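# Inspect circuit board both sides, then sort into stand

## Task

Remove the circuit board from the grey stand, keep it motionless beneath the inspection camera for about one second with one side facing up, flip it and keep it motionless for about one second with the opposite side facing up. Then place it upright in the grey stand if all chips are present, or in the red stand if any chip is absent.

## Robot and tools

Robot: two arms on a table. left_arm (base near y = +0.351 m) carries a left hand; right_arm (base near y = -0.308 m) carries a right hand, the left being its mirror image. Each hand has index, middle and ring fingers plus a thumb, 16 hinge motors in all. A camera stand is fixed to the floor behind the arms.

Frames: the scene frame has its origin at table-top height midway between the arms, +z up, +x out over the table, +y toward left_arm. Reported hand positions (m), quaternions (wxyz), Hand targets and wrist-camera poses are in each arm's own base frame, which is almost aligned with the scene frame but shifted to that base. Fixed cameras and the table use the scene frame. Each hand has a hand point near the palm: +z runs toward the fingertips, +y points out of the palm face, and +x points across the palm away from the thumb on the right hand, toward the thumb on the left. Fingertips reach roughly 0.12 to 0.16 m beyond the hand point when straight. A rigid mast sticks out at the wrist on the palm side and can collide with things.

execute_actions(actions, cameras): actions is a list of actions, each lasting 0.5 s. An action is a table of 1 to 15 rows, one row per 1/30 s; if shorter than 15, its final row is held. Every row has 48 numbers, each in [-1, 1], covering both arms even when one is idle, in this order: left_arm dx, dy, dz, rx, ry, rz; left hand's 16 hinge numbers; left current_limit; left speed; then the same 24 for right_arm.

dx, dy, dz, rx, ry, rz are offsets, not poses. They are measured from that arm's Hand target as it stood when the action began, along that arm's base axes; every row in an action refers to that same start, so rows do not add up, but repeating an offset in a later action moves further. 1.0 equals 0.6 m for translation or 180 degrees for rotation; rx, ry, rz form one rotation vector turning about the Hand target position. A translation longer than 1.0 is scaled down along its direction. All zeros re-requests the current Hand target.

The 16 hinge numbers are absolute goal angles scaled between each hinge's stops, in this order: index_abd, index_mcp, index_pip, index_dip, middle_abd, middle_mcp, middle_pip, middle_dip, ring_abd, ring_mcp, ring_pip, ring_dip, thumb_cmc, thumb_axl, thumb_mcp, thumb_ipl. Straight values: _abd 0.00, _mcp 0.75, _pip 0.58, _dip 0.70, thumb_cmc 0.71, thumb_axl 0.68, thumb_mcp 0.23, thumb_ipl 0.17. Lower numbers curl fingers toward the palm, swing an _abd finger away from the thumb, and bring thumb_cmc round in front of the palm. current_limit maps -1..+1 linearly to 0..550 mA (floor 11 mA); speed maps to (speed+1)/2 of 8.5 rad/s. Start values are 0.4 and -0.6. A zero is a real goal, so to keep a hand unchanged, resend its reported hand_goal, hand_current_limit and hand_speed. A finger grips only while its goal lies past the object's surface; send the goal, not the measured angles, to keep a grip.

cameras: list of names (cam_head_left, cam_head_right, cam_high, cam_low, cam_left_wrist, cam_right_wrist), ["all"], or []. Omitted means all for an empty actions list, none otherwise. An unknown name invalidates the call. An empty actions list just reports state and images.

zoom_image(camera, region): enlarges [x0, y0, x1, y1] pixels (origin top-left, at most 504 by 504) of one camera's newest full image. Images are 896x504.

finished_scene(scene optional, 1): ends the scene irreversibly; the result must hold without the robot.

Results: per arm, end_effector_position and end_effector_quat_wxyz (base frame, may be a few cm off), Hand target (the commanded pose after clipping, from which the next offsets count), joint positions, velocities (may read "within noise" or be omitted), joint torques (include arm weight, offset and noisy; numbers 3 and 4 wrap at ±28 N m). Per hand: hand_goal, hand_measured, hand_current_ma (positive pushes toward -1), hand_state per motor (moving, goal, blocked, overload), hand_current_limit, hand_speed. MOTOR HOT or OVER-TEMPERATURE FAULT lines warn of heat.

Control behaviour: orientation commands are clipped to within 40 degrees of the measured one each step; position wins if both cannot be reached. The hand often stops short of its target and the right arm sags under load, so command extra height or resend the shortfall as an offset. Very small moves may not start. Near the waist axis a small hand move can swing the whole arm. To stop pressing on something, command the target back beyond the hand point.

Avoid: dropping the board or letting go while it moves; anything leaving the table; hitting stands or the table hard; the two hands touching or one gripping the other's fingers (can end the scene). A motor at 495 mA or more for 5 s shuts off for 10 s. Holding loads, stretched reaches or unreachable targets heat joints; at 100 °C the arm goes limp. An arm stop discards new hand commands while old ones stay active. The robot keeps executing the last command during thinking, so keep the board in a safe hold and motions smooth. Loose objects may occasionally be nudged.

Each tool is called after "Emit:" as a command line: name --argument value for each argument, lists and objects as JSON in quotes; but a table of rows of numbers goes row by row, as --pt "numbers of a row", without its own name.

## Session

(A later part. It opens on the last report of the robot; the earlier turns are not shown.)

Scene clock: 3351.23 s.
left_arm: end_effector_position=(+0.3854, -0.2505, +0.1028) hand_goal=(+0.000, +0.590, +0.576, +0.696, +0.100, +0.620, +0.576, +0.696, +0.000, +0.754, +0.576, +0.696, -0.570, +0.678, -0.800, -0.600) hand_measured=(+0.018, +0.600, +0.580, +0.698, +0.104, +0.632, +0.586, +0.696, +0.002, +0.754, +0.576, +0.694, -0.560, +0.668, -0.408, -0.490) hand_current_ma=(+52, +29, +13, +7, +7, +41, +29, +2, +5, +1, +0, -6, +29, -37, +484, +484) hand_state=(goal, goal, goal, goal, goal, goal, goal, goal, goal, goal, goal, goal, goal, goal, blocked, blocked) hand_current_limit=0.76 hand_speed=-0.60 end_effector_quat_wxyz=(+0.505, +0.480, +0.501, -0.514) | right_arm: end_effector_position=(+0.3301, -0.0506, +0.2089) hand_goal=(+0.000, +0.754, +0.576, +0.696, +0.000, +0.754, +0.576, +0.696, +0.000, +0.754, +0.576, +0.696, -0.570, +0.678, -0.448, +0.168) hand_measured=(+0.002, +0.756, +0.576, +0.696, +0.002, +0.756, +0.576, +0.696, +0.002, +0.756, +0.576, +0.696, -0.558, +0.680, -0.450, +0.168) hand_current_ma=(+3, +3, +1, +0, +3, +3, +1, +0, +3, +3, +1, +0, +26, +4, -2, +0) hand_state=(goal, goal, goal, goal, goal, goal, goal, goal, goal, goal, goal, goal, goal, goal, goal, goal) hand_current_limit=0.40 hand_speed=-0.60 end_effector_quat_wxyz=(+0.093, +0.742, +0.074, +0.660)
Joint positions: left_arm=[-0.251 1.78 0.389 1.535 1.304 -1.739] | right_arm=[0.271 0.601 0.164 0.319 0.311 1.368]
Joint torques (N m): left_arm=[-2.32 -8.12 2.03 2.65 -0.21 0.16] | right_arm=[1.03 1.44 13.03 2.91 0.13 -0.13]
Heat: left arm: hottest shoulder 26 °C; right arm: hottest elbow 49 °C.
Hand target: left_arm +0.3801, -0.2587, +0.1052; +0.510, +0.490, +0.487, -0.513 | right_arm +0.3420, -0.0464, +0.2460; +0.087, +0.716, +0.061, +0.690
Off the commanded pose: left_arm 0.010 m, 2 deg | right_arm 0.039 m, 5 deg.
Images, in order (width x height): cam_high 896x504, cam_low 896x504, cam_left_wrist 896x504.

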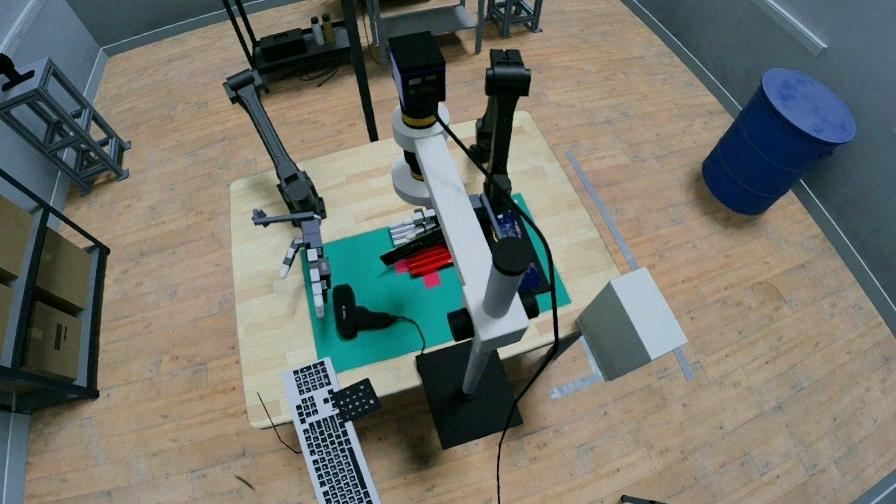

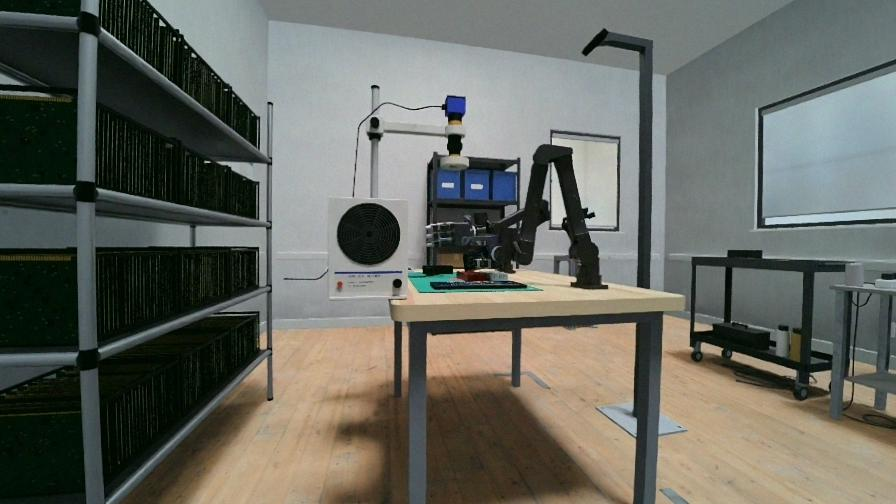

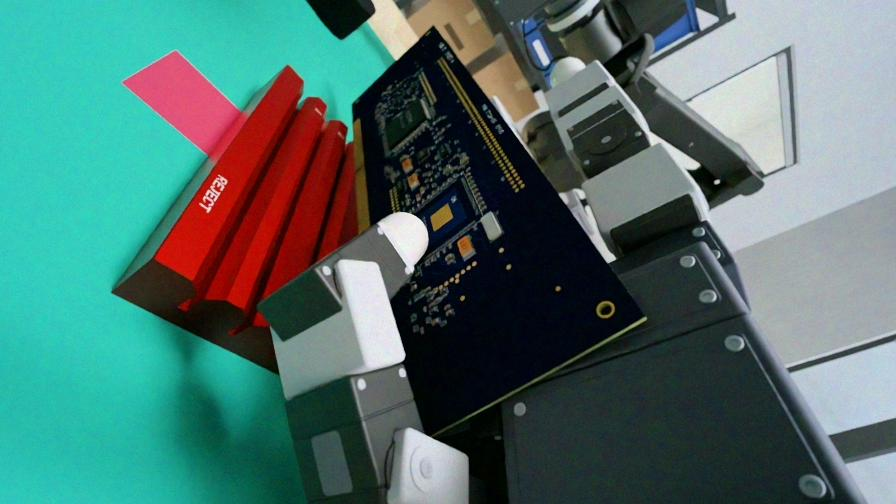

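Emit:
execute_actions --actions '[[[-0.005,0,-0.008,0,0,0,0,0.59,0.576,0.696,0.1,0.62,0.576,0.696,0,0.754,0.576,0.696,-0.571,0.678,-0.8,-0.6,0.76,-0.6,0,0,0,0,0,0,0,0.754,0.576,0.696,0,0.754,0.576,0.696,0,0.754,0.576,0.696,-0.571,0.678,-0.449,0.168,0.4,-0.6]],[[0,0,-0.012,0,0,0,0,0.59,0.576,0.696,0.1,0.62,0.576,0.696,0,0.754,0.576,0.696,-0.571,0.678,-0.8,-0.6,0.76,-0.6,0,0,0,0,0,0,0,0.754,0.576,0.696,0,0.754,0.576,0.696,0,0.754,0.576,0.696,-0.571,0.678,-0.449,0.168,0.4,-0.6]]]' --cameras '["cam_low","cam_high","cam_left_wrist"]'

Emit:
zoom_image --camera "cam_high" --region '[380, 240, 425, 280]'

Emit:
zoom_image --camera "cam_left_wrist" --region '[290, 80, 400, 240]'

Emit:
zoom_image --camera "cam_low" --region '[450, 250, 490, 290]'

Scene clock: 3422.10 s.
left_arm: end_effector_position=(+0.3861, -0.2502, +0.0981) hand_goal=(+0.000, +0.590, +0.576, +0.696, +0.100, +0.620, +0.576, +0.696, +0.000, +0.754, +0.576, +0.696, -0.570, +0.678, -0.800, -0.600) hand_measured=(+0.012, +0.602, +0.580, +0.698, +0.104, +0.634, +0.586, +0.696, +0.002, +0.754, +0.576, +0.694, -0.560, +0.668, -0.408, -0.492) hand_current_ma=(+31, +37, +11, +6, +7, +47, +29, +2, +5, +1, +0, -6, +29, -37, +484, +484) hand_state=(goal, goal, goal, goal, goal, goal, goal, goal, goal, goal, goal, goal, goal, goal, blocked, blocked) hand_current_limit=0.76 hand_speed=-0.60 end_effector_quat_wxyz=(+0.513, +0.485, +0.496, -0.506) | right_arm: end_effector_position=(+0.3301, -0.0506, +0.2089) hand_goal=(+0.000, +0.754, +0.576, +0.696, +0.000, +0.754, +0.576, +0.696, +0.000, +0.754, +0.576, +0.696, -0.570, +0.678, -0.448, +0.168) hand_measured=(+0.002, +0.756, +0.576, +0.696, +0.002, +0.756, +0.576, +0.696, +0.002, +0.756, +0.576, +0.696, -0.558, +0.680, -0.450, +0.168) hand_current_ma=(+3, +3, +1, +0, +3, +3, +1, +0, +3, +3, +1, +0, +26, +4, -2, +0) hand_state=(goal, goal, goal, goal, goal, goal, goal, goal, goal, goal, goal, goal, goal, goal, goal, goal) hand_current_limit=0.40 hand_speed=-0.60 end_effector_quat_wxyz=(+0.093, +0.742, +0.074, +0.660)
Joint positions: left_arm=[-0.253 1.811 0.389 1.561 1.298 -1.709] | right_arm=[0.271 0.601 0.164 0.319 0.311 1.368]
Joint torques (N m): left_arm=[-2.61 -7.77 1.31 2.32 -0.18 0.14] | right_arm=[1.2 1.79 13.04 2.85 0.18 -0.09]
Heat: left arm: hottest shoulder 25 °C; right arm: hottest elbow 49 °C.
Hand target: left_arm +0.3771, -0.2587, +0.0932; +0.510, +0.490, +0.487, -0.513 | right_arm +0.3420, -0.0464, +0.2460; +0.087, +0.716, +0.061, +0.690
Off the commanded pose: left_arm 0.013 m, 1 deg | right_arm 0.039 m, 5 deg.
joint sent to its limit (left arm) — joint 4 (wrist pitch), upper limit. The joint targets are off in position, not in orientation.
Images, in order (width x height): cam_high 896x504, cam_low 896x504, cam_left_wrist 896x504.

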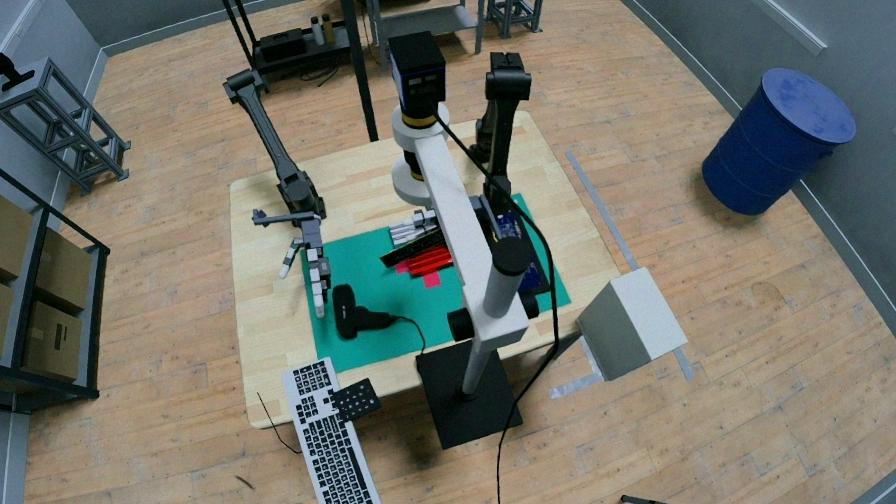

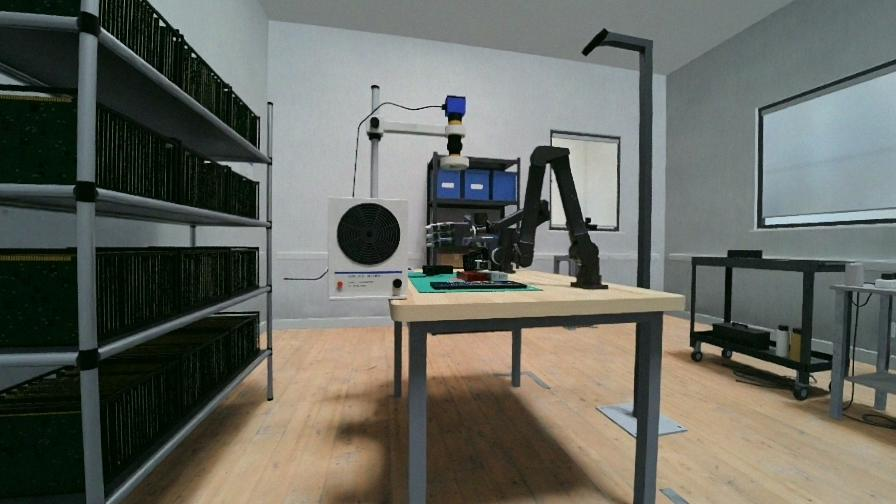

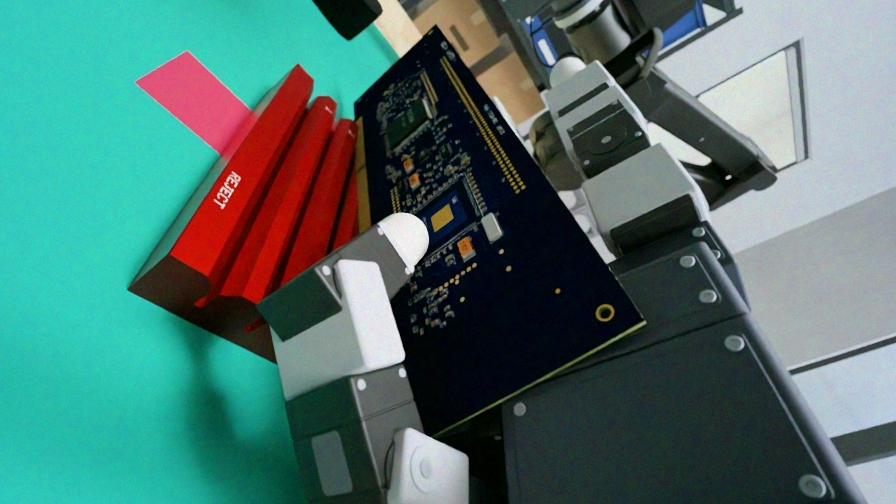

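Scaled by 11.200 from the camera's 896x504 image, which has a finer 1280x720 frame.

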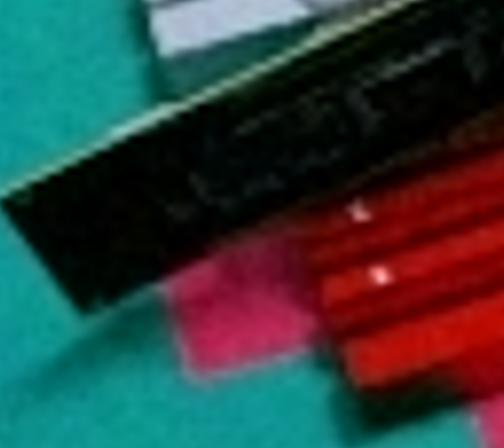

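Scaled by 3.150 from the camera's 896x504 image, which has a finer 1280x720 frame.

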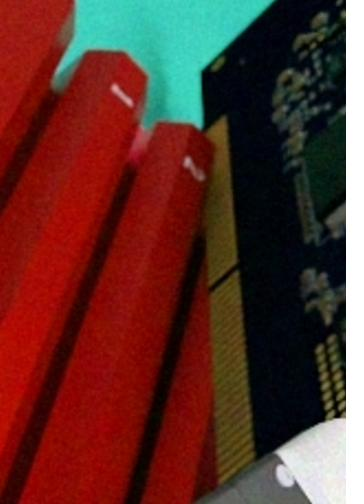

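Scaled by 12.600 from the camera's 896x504 image, which has a finer 1280x720 frame.

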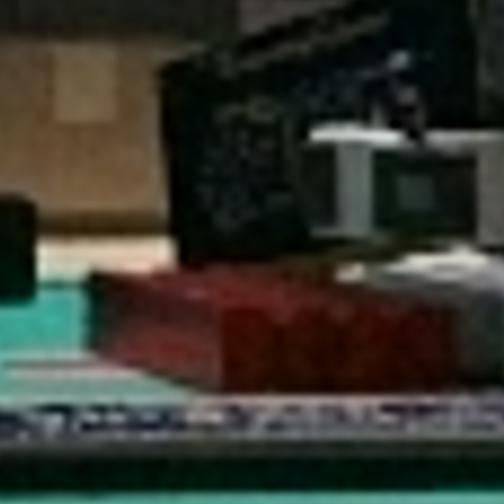

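Emit:
execute_actions --actions '[]'

Scene clock: 3445.73 s.
left_arm: end_effector_position=(+0.3861, -0.2502, +0.0981) hand_goal=(+0.000, +0.590, +0.576, +0.696, +0.100, +0.620, +0.576, +0.696, +0.000, +0.754, +0.576, +0.696, -0.570, +0.678, -0.800, -0.600) hand_measured=(+0.012, +0.602, +0.580, +0.698, +0.104, +0.634, +0.586, +0.696, +0.002, +0.754, +0.576, +0.694, -0.560, +0.668, -0.408, -0.492) hand_current_ma=(+31, +37, +11, +6, +7, +47, +29, +2, +5, +1, +0, -6, +29, -37, +484, +484) hand_state=(goal, goal, goal, goal, goal, goal, goal, goal, goal, goal, goal, goal, goal, goal, blocked, blocked) hand_current_limit=0.76 hand_speed=-0.60 end_effector_quat_wxyz=(+0.513, +0.485, +0.496, -0.506) | right_arm: end_effector_position=(+0.3301, -0.0506, +0.2089) hand_goal=(+0.000, +0.754, +0.576, +0.696, +0.000, +0.754, +0.576, +0.696, +0.000, +0.754, +0.576, +0.696, -0.570, +0.678, -0.448, +0.168) hand_measured=(+0.002, +0.756, +0.576, +0.696, +0.002, +0.756, +0.576, +0.696, +0.002, +0.756, +0.576, +0.696, -0.558, +0.680, -0.450, +0.168) hand_current_ma=(+3, +3, +1, +0, +3, +3, +1, +0, +3, +3, +1, +0, +26, +4, -2, +0) hand_state=(goal, goal, goal, goal, goal, goal, goal, goal, goal, goal, goal, goal, goal, goal, goal, goal) hand_current_limit=0.40 hand_speed=-0.60 end_effector_quat_wxyz=(+0.093, +0.742, +0.074, +0.660)
Joint positions: left_arm=[-0.253 1.811 0.389 1.561 1.298 -1.709] | right_arm=[0.271 0.601 0.164 0.319 0.311 1.368]
Joint velocities: within noise
Joint torques (N m): left_arm=[-2.55 -7.77 1.32 2.3 -0.18 0.13] | right_arm=[1.14 1.26 12.98 2.91 0.11 -0.12]
Heat: left arm: hottest shoulder 25 °C; right arm: hottest elbow 49 °C.
Hand target: left_arm +0.3771, -0.2587, +0.0932; +0.510, +0.490, +0.487, -0.513 | right_arm +0.3420, -0.0464, +0.2460; +0.087, +0.716, +0.061, +0.690
Off the commanded pose: left_arm 0.013 m, 1 deg | right_arm 0.039 m, 5 deg.

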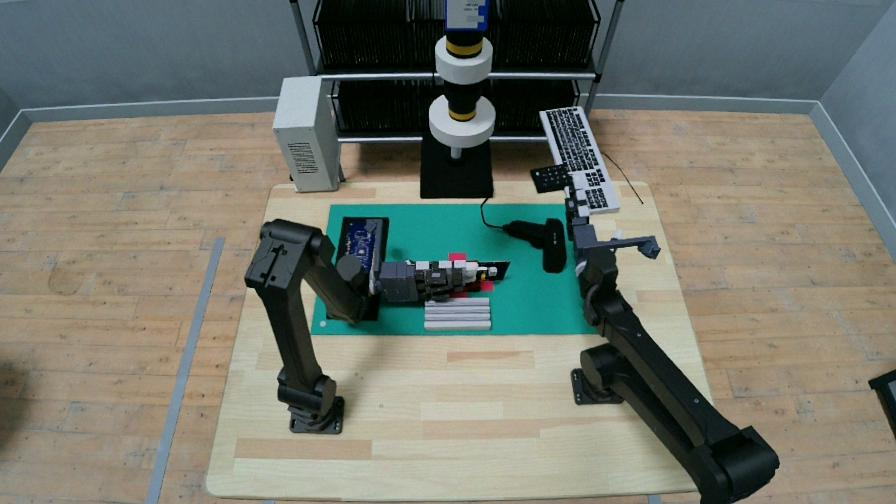

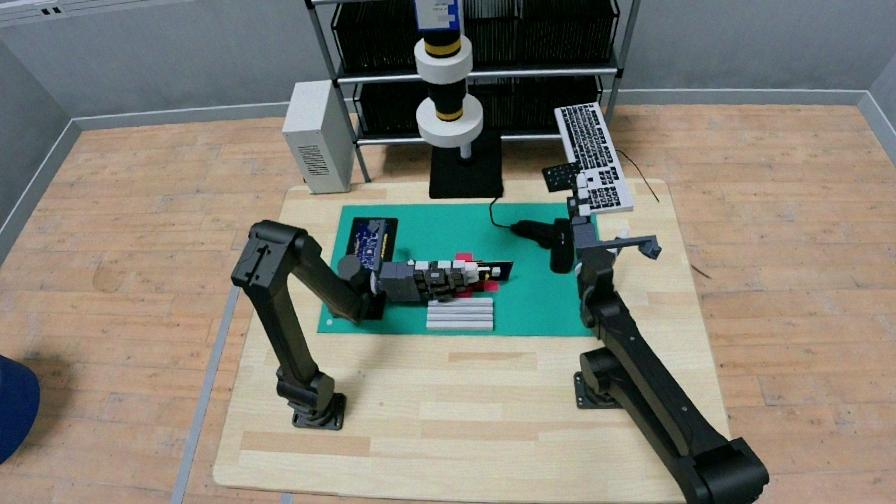

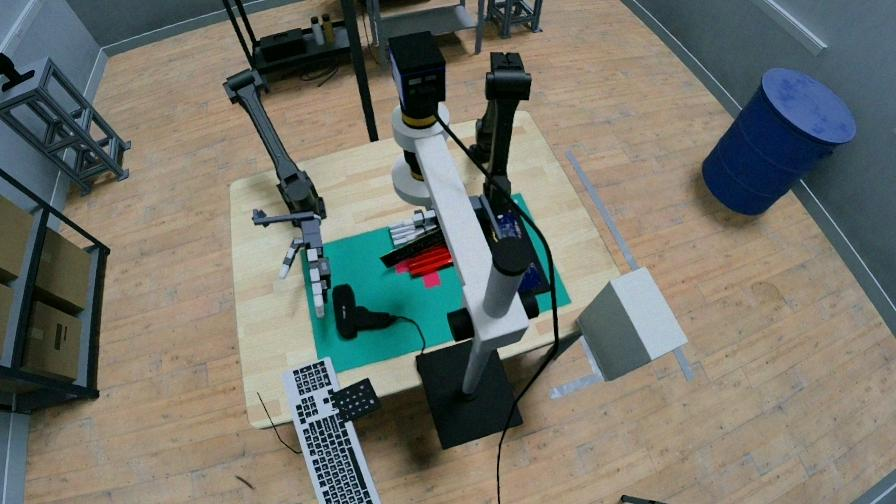

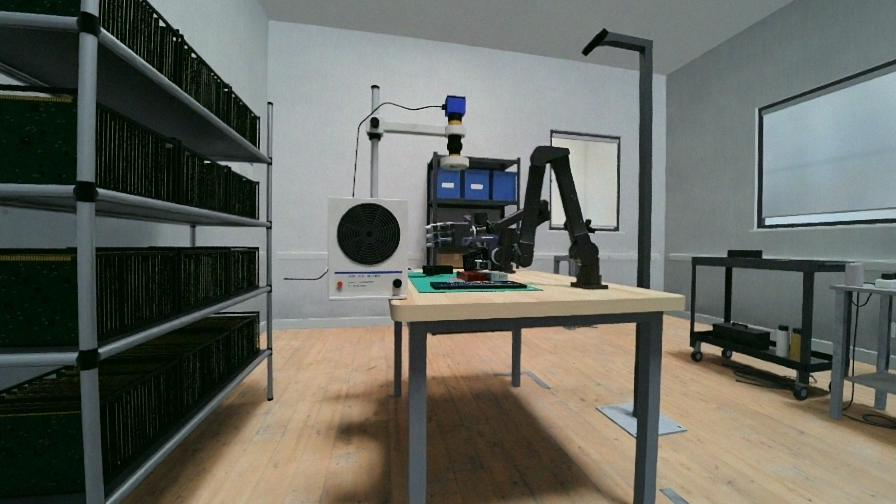

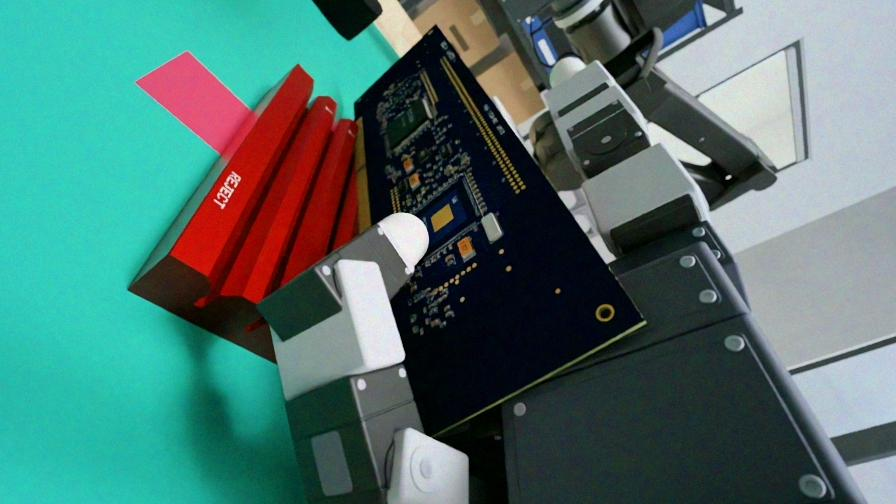

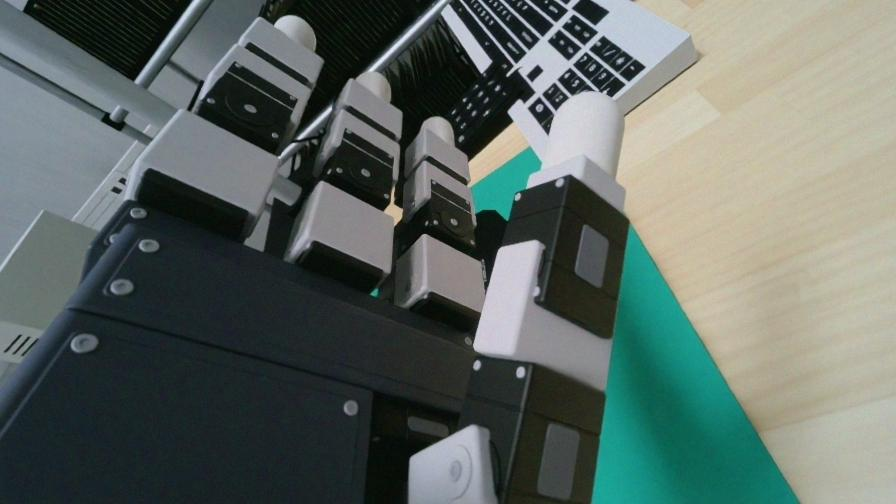

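Emit:
zoom_image --camera "cam_left_wrist" --region '[270, 60, 420, 280]'

Emit:
zoom_image --camera "cam_high" --region '[375, 225, 465, 290]'

Emit:
zoom_image --camera "cam_low" --region '[420, 240, 530, 300]'

Scaled by 2.291 from the camera's 896x504 image, which has a finer 1280x720 frame.

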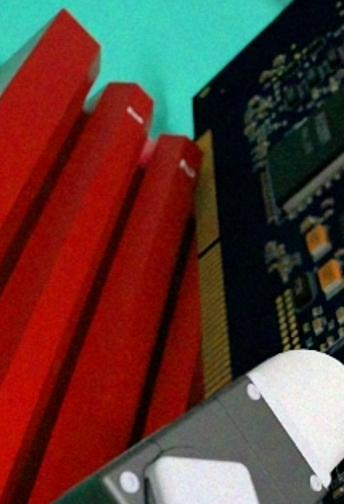

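Scaled by 5.600 from the camera's 896x504 image, which has a finer 1280x720 frame.

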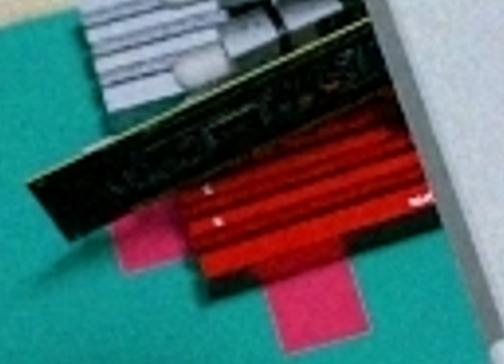

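Scaled by 4.582 from the camera's 896x504 image, which has a finer 1280x720 frame.

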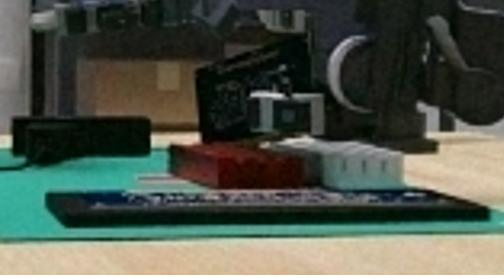

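Emit:
zoom_image --camera "cam_left_wrist" --region '[325, 90, 385, 150]'

Emit:
zoom_image --camera "cam_high" --region '[385, 245, 430, 285]'

Emit:
zoom_image --camera "cam_left_wrist" --region '[320, 140, 380, 240]'

Scaled by 8.400 from the camera's 896x504 image, which has a finer 1280x720 frame.

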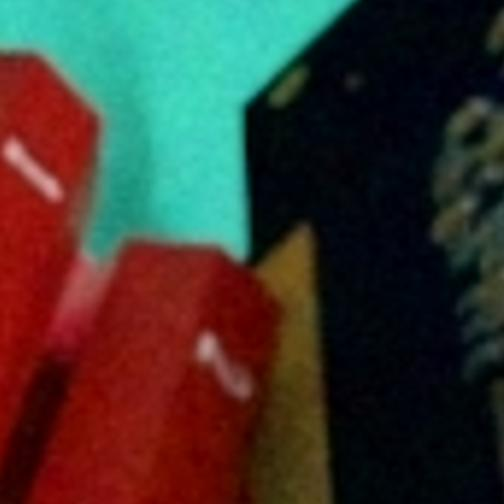

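Scaled by 11.200 from the camera's 896x504 image, which has a finer 1280x720 frame.

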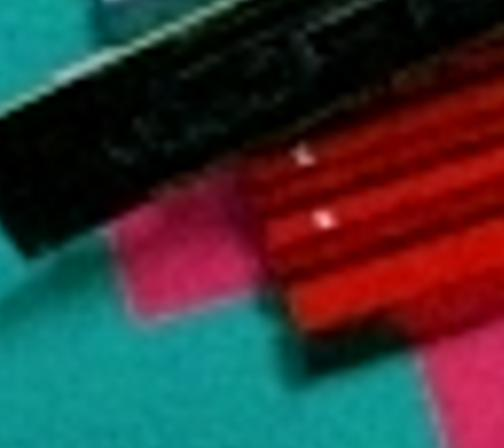

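Scaled by 5.040 from the camera's 896x504 image, which has a finer 1280x720 frame.

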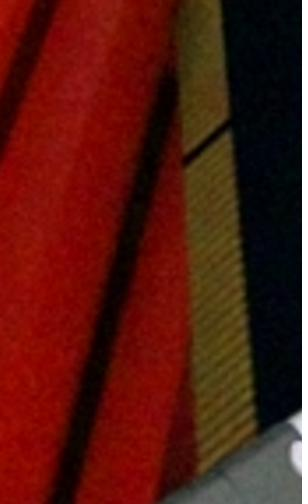

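Emit:
execute_actions --actions '[[[0,0,-0.01,0,0,0,0,0.59,0.576,0.696,0.1,0.62,0.576,0.696,0,0.754,0.576,0.696,-0.571,0.678,-0.8,-0.6,0.76,-0.6,0,0,0,0,0,0,0,0.754,0.576,0.696,0,0.754,0.576,0.696,0,0.754,0.576,0.696,-0.571,0.678,-0.449,0.168,0.4,-0.6]]]' --cameras '["cam_high","cam_left_wrist","cam_low"]'

Emit:
zoom_image --camera "cam_left_wrist" --region '[320, 80, 400, 240]'

Emit:
zoom_image --camera "cam_high" --region '[385, 245, 430, 285]'

Scene clock: 3501.63 s.
left_arm: end_effector_position=(+0.3863, -0.2496, +0.0961) hand_goal=(+0.000, +0.590, +0.576, +0.696, +0.100, +0.620, +0.576, +0.696, +0.000, +0.754, +0.576, +0.696, -0.570, +0.678, -0.800, -0.600) hand_measured=(+0.004, +0.606, +0.580, +0.698, +0.104, +0.638, +0.586, +0.696, +0.002, +0.754, +0.576, +0.694, -0.560, +0.666, -0.408, -0.498) hand_current_ma=(+10, +56, +11, +6, +7, +61, +29, +2, +5, +1, +0, -6, +29, -42, +484, +484) hand_state=(goal, goal, goal, goal, goal, goal, goal, goal, goal, goal, goal, goal, goal, goal, blocked, blocked) hand_current_limit=0.76 hand_speed=-0.60 end_effector_quat_wxyz=(+0.516, +0.490, +0.492, -0.501) | right_arm: end_effector_position=(+0.3301, -0.0506, +0.2089) hand_goal=(+0.000, +0.754, +0.576, +0.696, +0.000, +0.754, +0.576, +0.696, +0.000, +0.754, +0.576, +0.696, -0.570, +0.678, -0.448, +0.168) hand_measured=(+0.002, +0.756, +0.576, +0.696, +0.002, +0.756, +0.576, +0.696, +0.002, +0.756, +0.576, +0.696, -0.558, +0.680, -0.450, +0.168) hand_current_ma=(+3, +3, +1, +0, +3, +3, +1, +0, +3, +3, +1, +0, +26, +4, -2, +0) hand_state=(goal, goal, goal, goal, goal, goal, goal, goal, goal, goal, goal, goal, goal, goal, goal, goal) hand_current_limit=0.40 hand_speed=-0.60 end_effector_quat_wxyz=(+0.093, +0.742, +0.074, +0.660)
Joint positions: left_arm=[-0.251 1.823 0.389 1.567 1.3 -1.687] | right_arm=[0.271 0.601 0.164 0.319 0.311 1.368]
Joint torques (N m): left_arm=[-2.55 -7.3 1.25 2.1 -0.18 0.09] | right_arm=[1.2 1.67 12.81 3.02 0.11 -0.11]
Heat: left arm: hottest shoulder 25 °C; right arm: hottest elbow 49 °C.
Hand target: left_arm +0.3771, -0.2587, +0.0872; +0.510, +0.490, +0.487, -0.513 | right_arm +0.3420, -0.0464, +0.2460; +0.087, +0.716, +0.061, +0.690
Off the commanded pose: left_arm 0.016 m, 2 deg | right_arm 0.039 m, 5 deg.
joint sent to its limit (left arm) — joint 4 (wrist pitch), upper limit. The joint targets are off in position, not in orientation.
Images, in order (width x height): cam_high 896x504, cam_low 896x504, cam_left_wrist 896x504.

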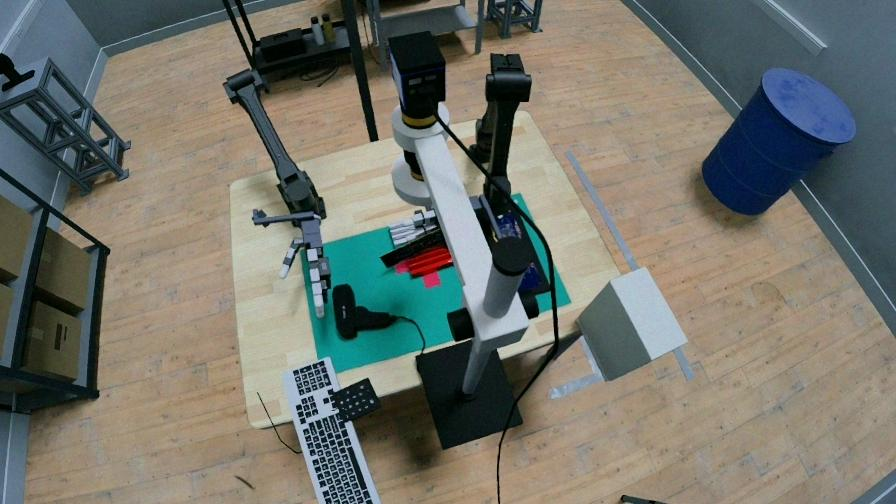

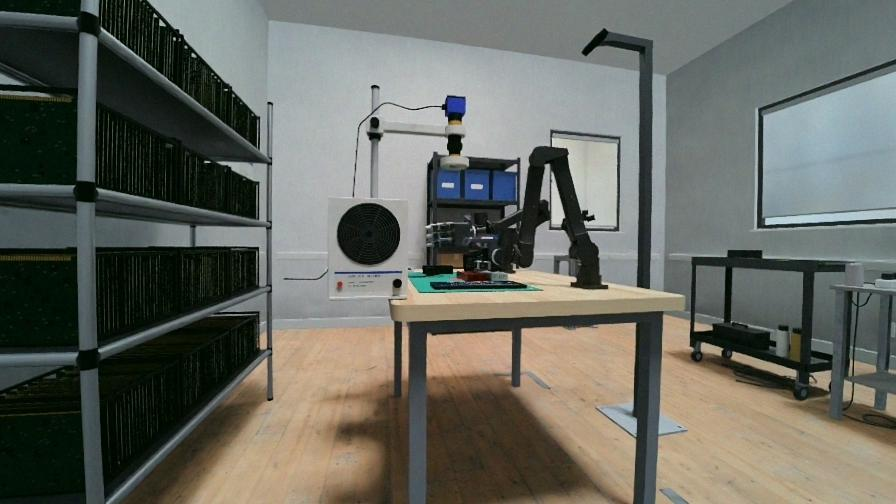

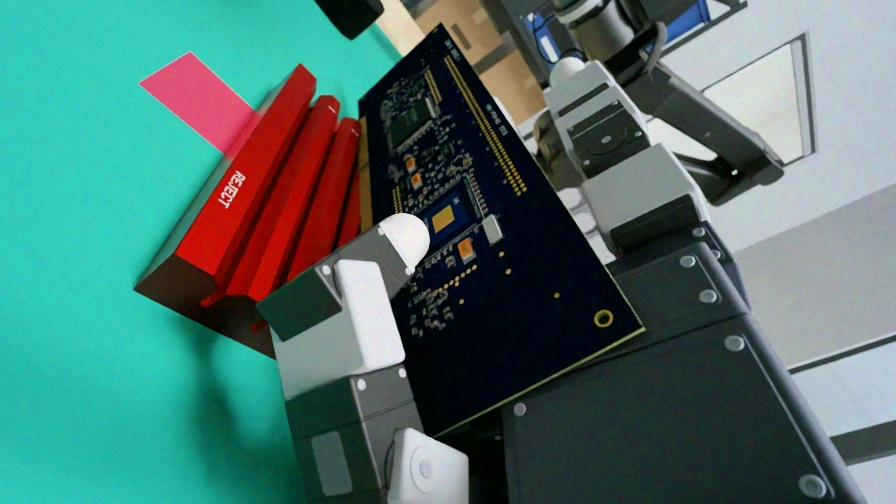

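Scaled by 3.150 from the camera's 896x504 image, which has a finer 1280x720 frame.

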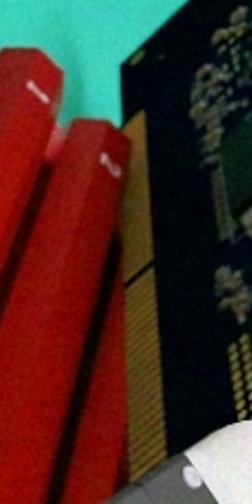

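Scaled by 11.200 from the camera's 896x504 image, which has a finer 1280x720 frame.

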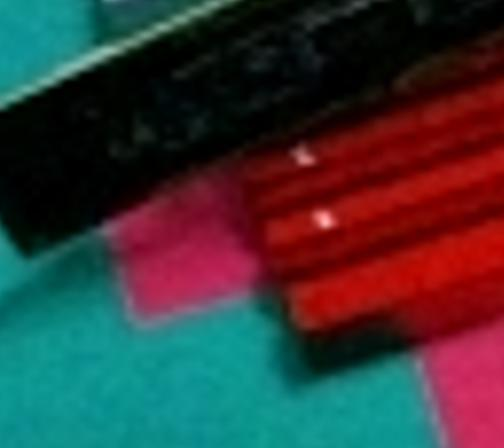

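Emit:
zoom_image --camera "cam_low" --region '[440, 248, 510, 293]'

Emit:
zoom_image --camera "cam_left_wrist" --region '[335, 90, 385, 170]'

Scaled by 7.200 from the camera's 896x504 image, which has a finer 1280x720 frame.

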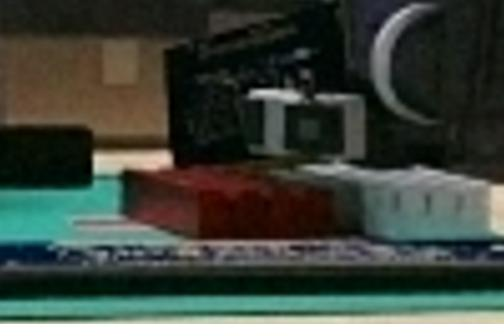

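Scaled by 6.300 from the camera's 896x504 image, which has a finer 1280x720 frame.

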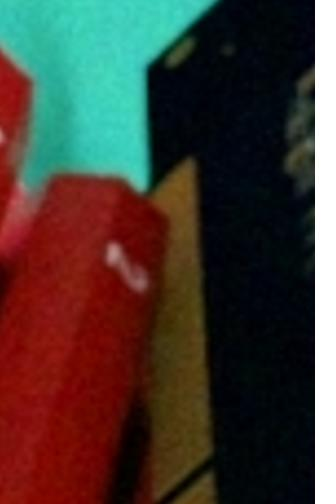

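Emit:
execute_actions --actions '[[[-0.0083,0,0.012,0,0,0,0,0.59,0.576,0.696,0.1,0.62,0.576,0.696,0,0.754,0.576,0.696,-0.571,0.678,-0.8,-0.6,0.76,-0.6,0,0,0,0,0,0,0,0.754,0.576,0.696,0,0.754,0.576,0.696,0,0.754,0.576,0.696,-0.571,0.678,-0.449,0.168,0.4,-0.6]]]' --cameras '["cam_high","cam_left_wrist","cam_low"]'

Emit:
zoom_image --camera "cam_left_wrist" --region '[335, 90, 385, 170]'

Emit:
zoom_image --camera "cam_high" --region '[385, 245, 430, 285]'

Scene clock: 3529.23 s.
left_arm: end_effector_position=(+0.3853, -0.2493, +0.0955) hand_goal=(+0.000, +0.590, +0.576, +0.696, +0.100, +0.620, +0.576, +0.696, +0.000, +0.754, +0.576, +0.696, -0.570, +0.678, -0.800, -0.600) hand_measured=(+0.004, +0.608, +0.580, +0.698, +0.104, +0.640, +0.586, +0.696, +0.002, +0.754, +0.576, +0.694, -0.560, +0.666, -0.408, -0.498) hand_current_ma=(+7, +67, +11, +6, +7, +71, +29, +2, +5, +1, +0, -6, +28, -42, +484, +484) hand_state=(goal, goal, goal, goal, goal, goal, goal, goal, goal, goal, goal, goal, goal, goal, blocked, blocked) hand_current_limit=0.76 hand_speed=-0.60 end_effector_quat_wxyz=(+0.519, +0.489, +0.494, -0.498) | right_arm: end_effector_position=(+0.3301, -0.0506, +0.2089) hand_goal=(+0.000, +0.754, +0.576, +0.696, +0.000, +0.754, +0.576, +0.696, +0.000, +0.754, +0.576, +0.696, -0.570, +0.678, -0.448, +0.168) hand_measured=(+0.002, +0.756, +0.576, +0.696, +0.002, +0.756, +0.576, +0.696, +0.002, +0.756, +0.576, +0.696, -0.558, +0.680, -0.450, +0.168) hand_current_ma=(+3, +3, +1, +0, +3, +3, +1, +0, +3, +3, +1, +0, +26, +4, -2, +0) hand_state=(goal, goal, goal, goal, goal, goal, goal, goal, goal, goal, goal, goal, goal, goal, goal, goal) hand_current_limit=0.40 hand_speed=-0.60 end_effector_quat_wxyz=(+0.093, +0.742, +0.074, +0.660)
Joint positions: left_arm=[-0.254 1.823 0.383 1.567 1.289 -1.678] | right_arm=[0.271 0.601 0.164 0.319 0.311 1.368]
Joint torques (N m): left_arm=[-2.78 -9.41 0.68 2.09 -0.18 -0.03] | right_arm=[1.79 1.2 13.07 2.86 0.12 -0.13]
Heat: left arm: hottest shoulder 25 °C; right arm: hottest elbow 49 °C.
Hand target: left_arm +0.3721, -0.2587, +0.0944; +0.510, +0.490, +0.487, -0.513 | right_arm +0.3420, -0.0464, +0.2460; +0.087, +0.716, +0.061, +0.690
Off the commanded pose: left_arm 0.016 m, 2 deg | right_arm 0.039 m, 5 deg.
joint sent to its limit (left arm) — joint 4 (wrist pitch), upper limit. The joint targets are off in position, not in orientation.
Images, in order (width x height): cam_high 896x504, cam_low 896x504, cam_left_wrist 896x504.

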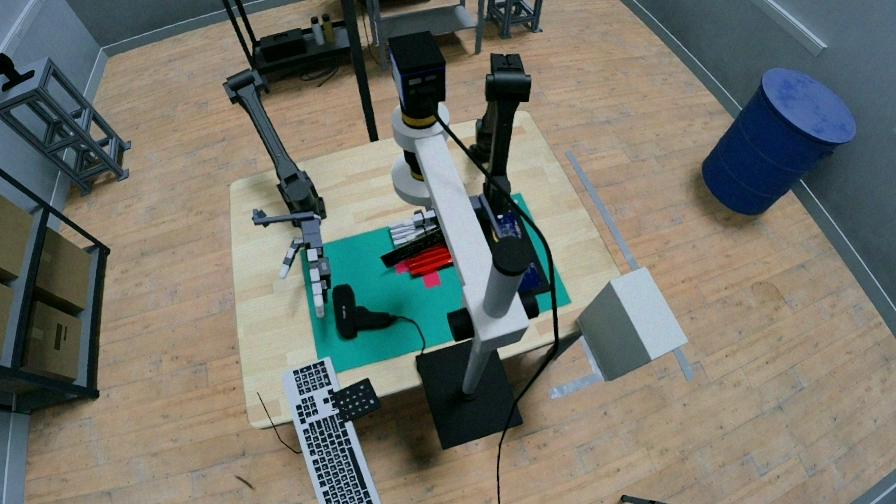

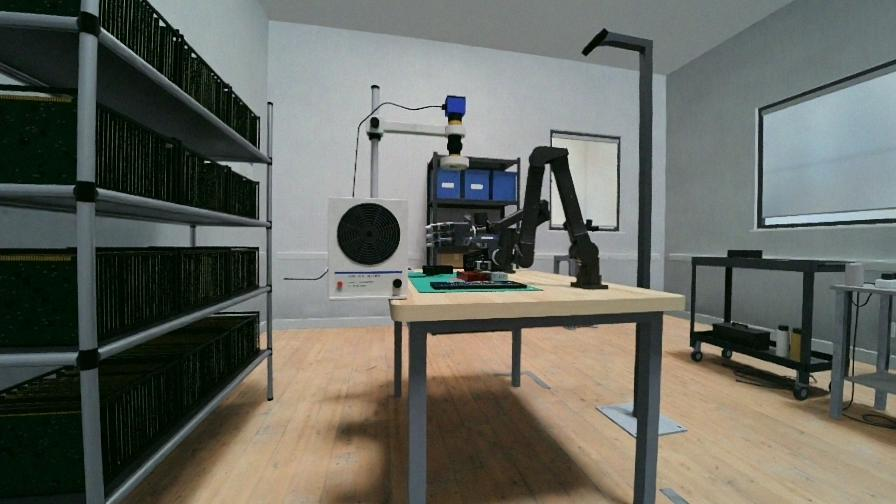

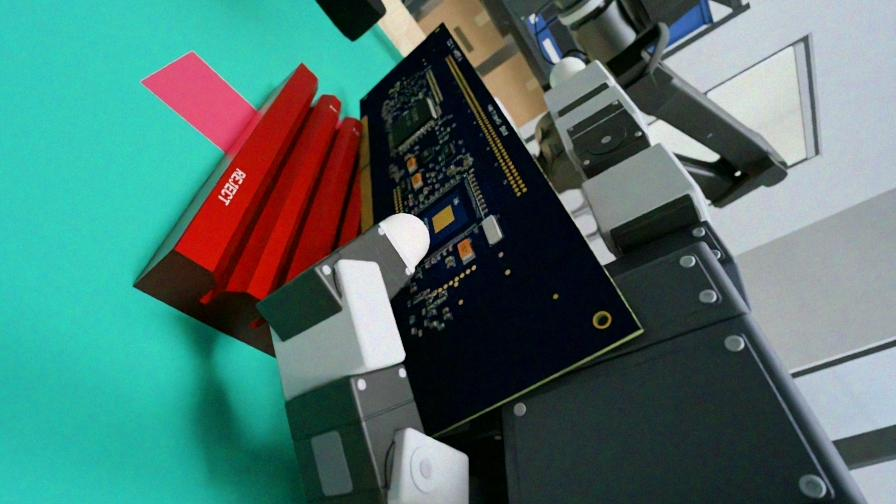

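Scaled by 6.300 from the camera's 896x504 image, which has a finer 1280x720 frame.

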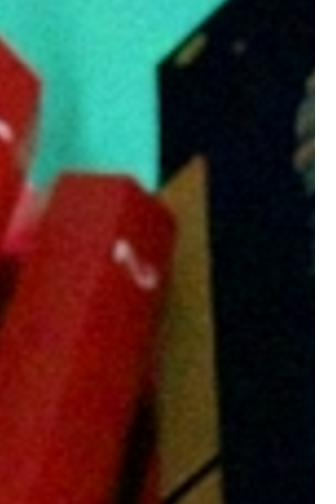

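Scaled by 11.200 from the camera's 896x504 image, which has a finer 1280x720 frame.

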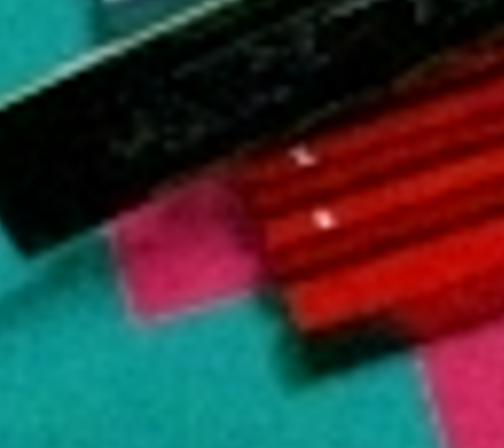

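Emit:
zoom_image --camera "cam_left_wrist" --region '[325, 90, 375, 130]'

Emit:
zoom_image --camera "cam_left_wrist" --region '[180, 50, 380, 300]'

Emit:
zoom_image --camera "cam_left_wrist" --region '[335, 130, 385, 230]'

Scaled by 10.080 from the camera's 896x504 image, which has a finer 1280x720 frame.

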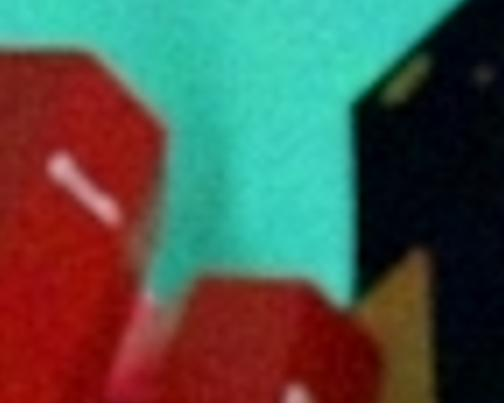

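Scaled by 2.016 from the camera's 896x504 image, which has a finer 1280x720 frame.

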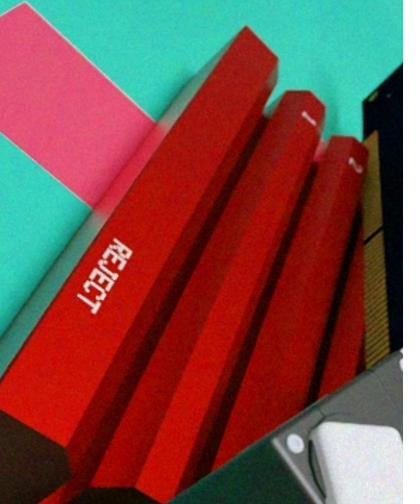

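Scaled by 5.040 from the camera's 896x504 image, which has a finer 1280x720 frame.

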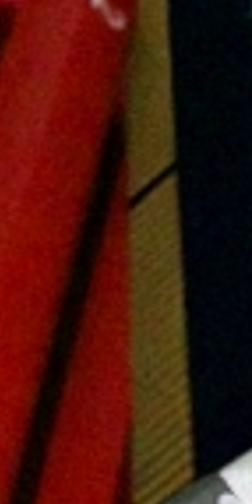

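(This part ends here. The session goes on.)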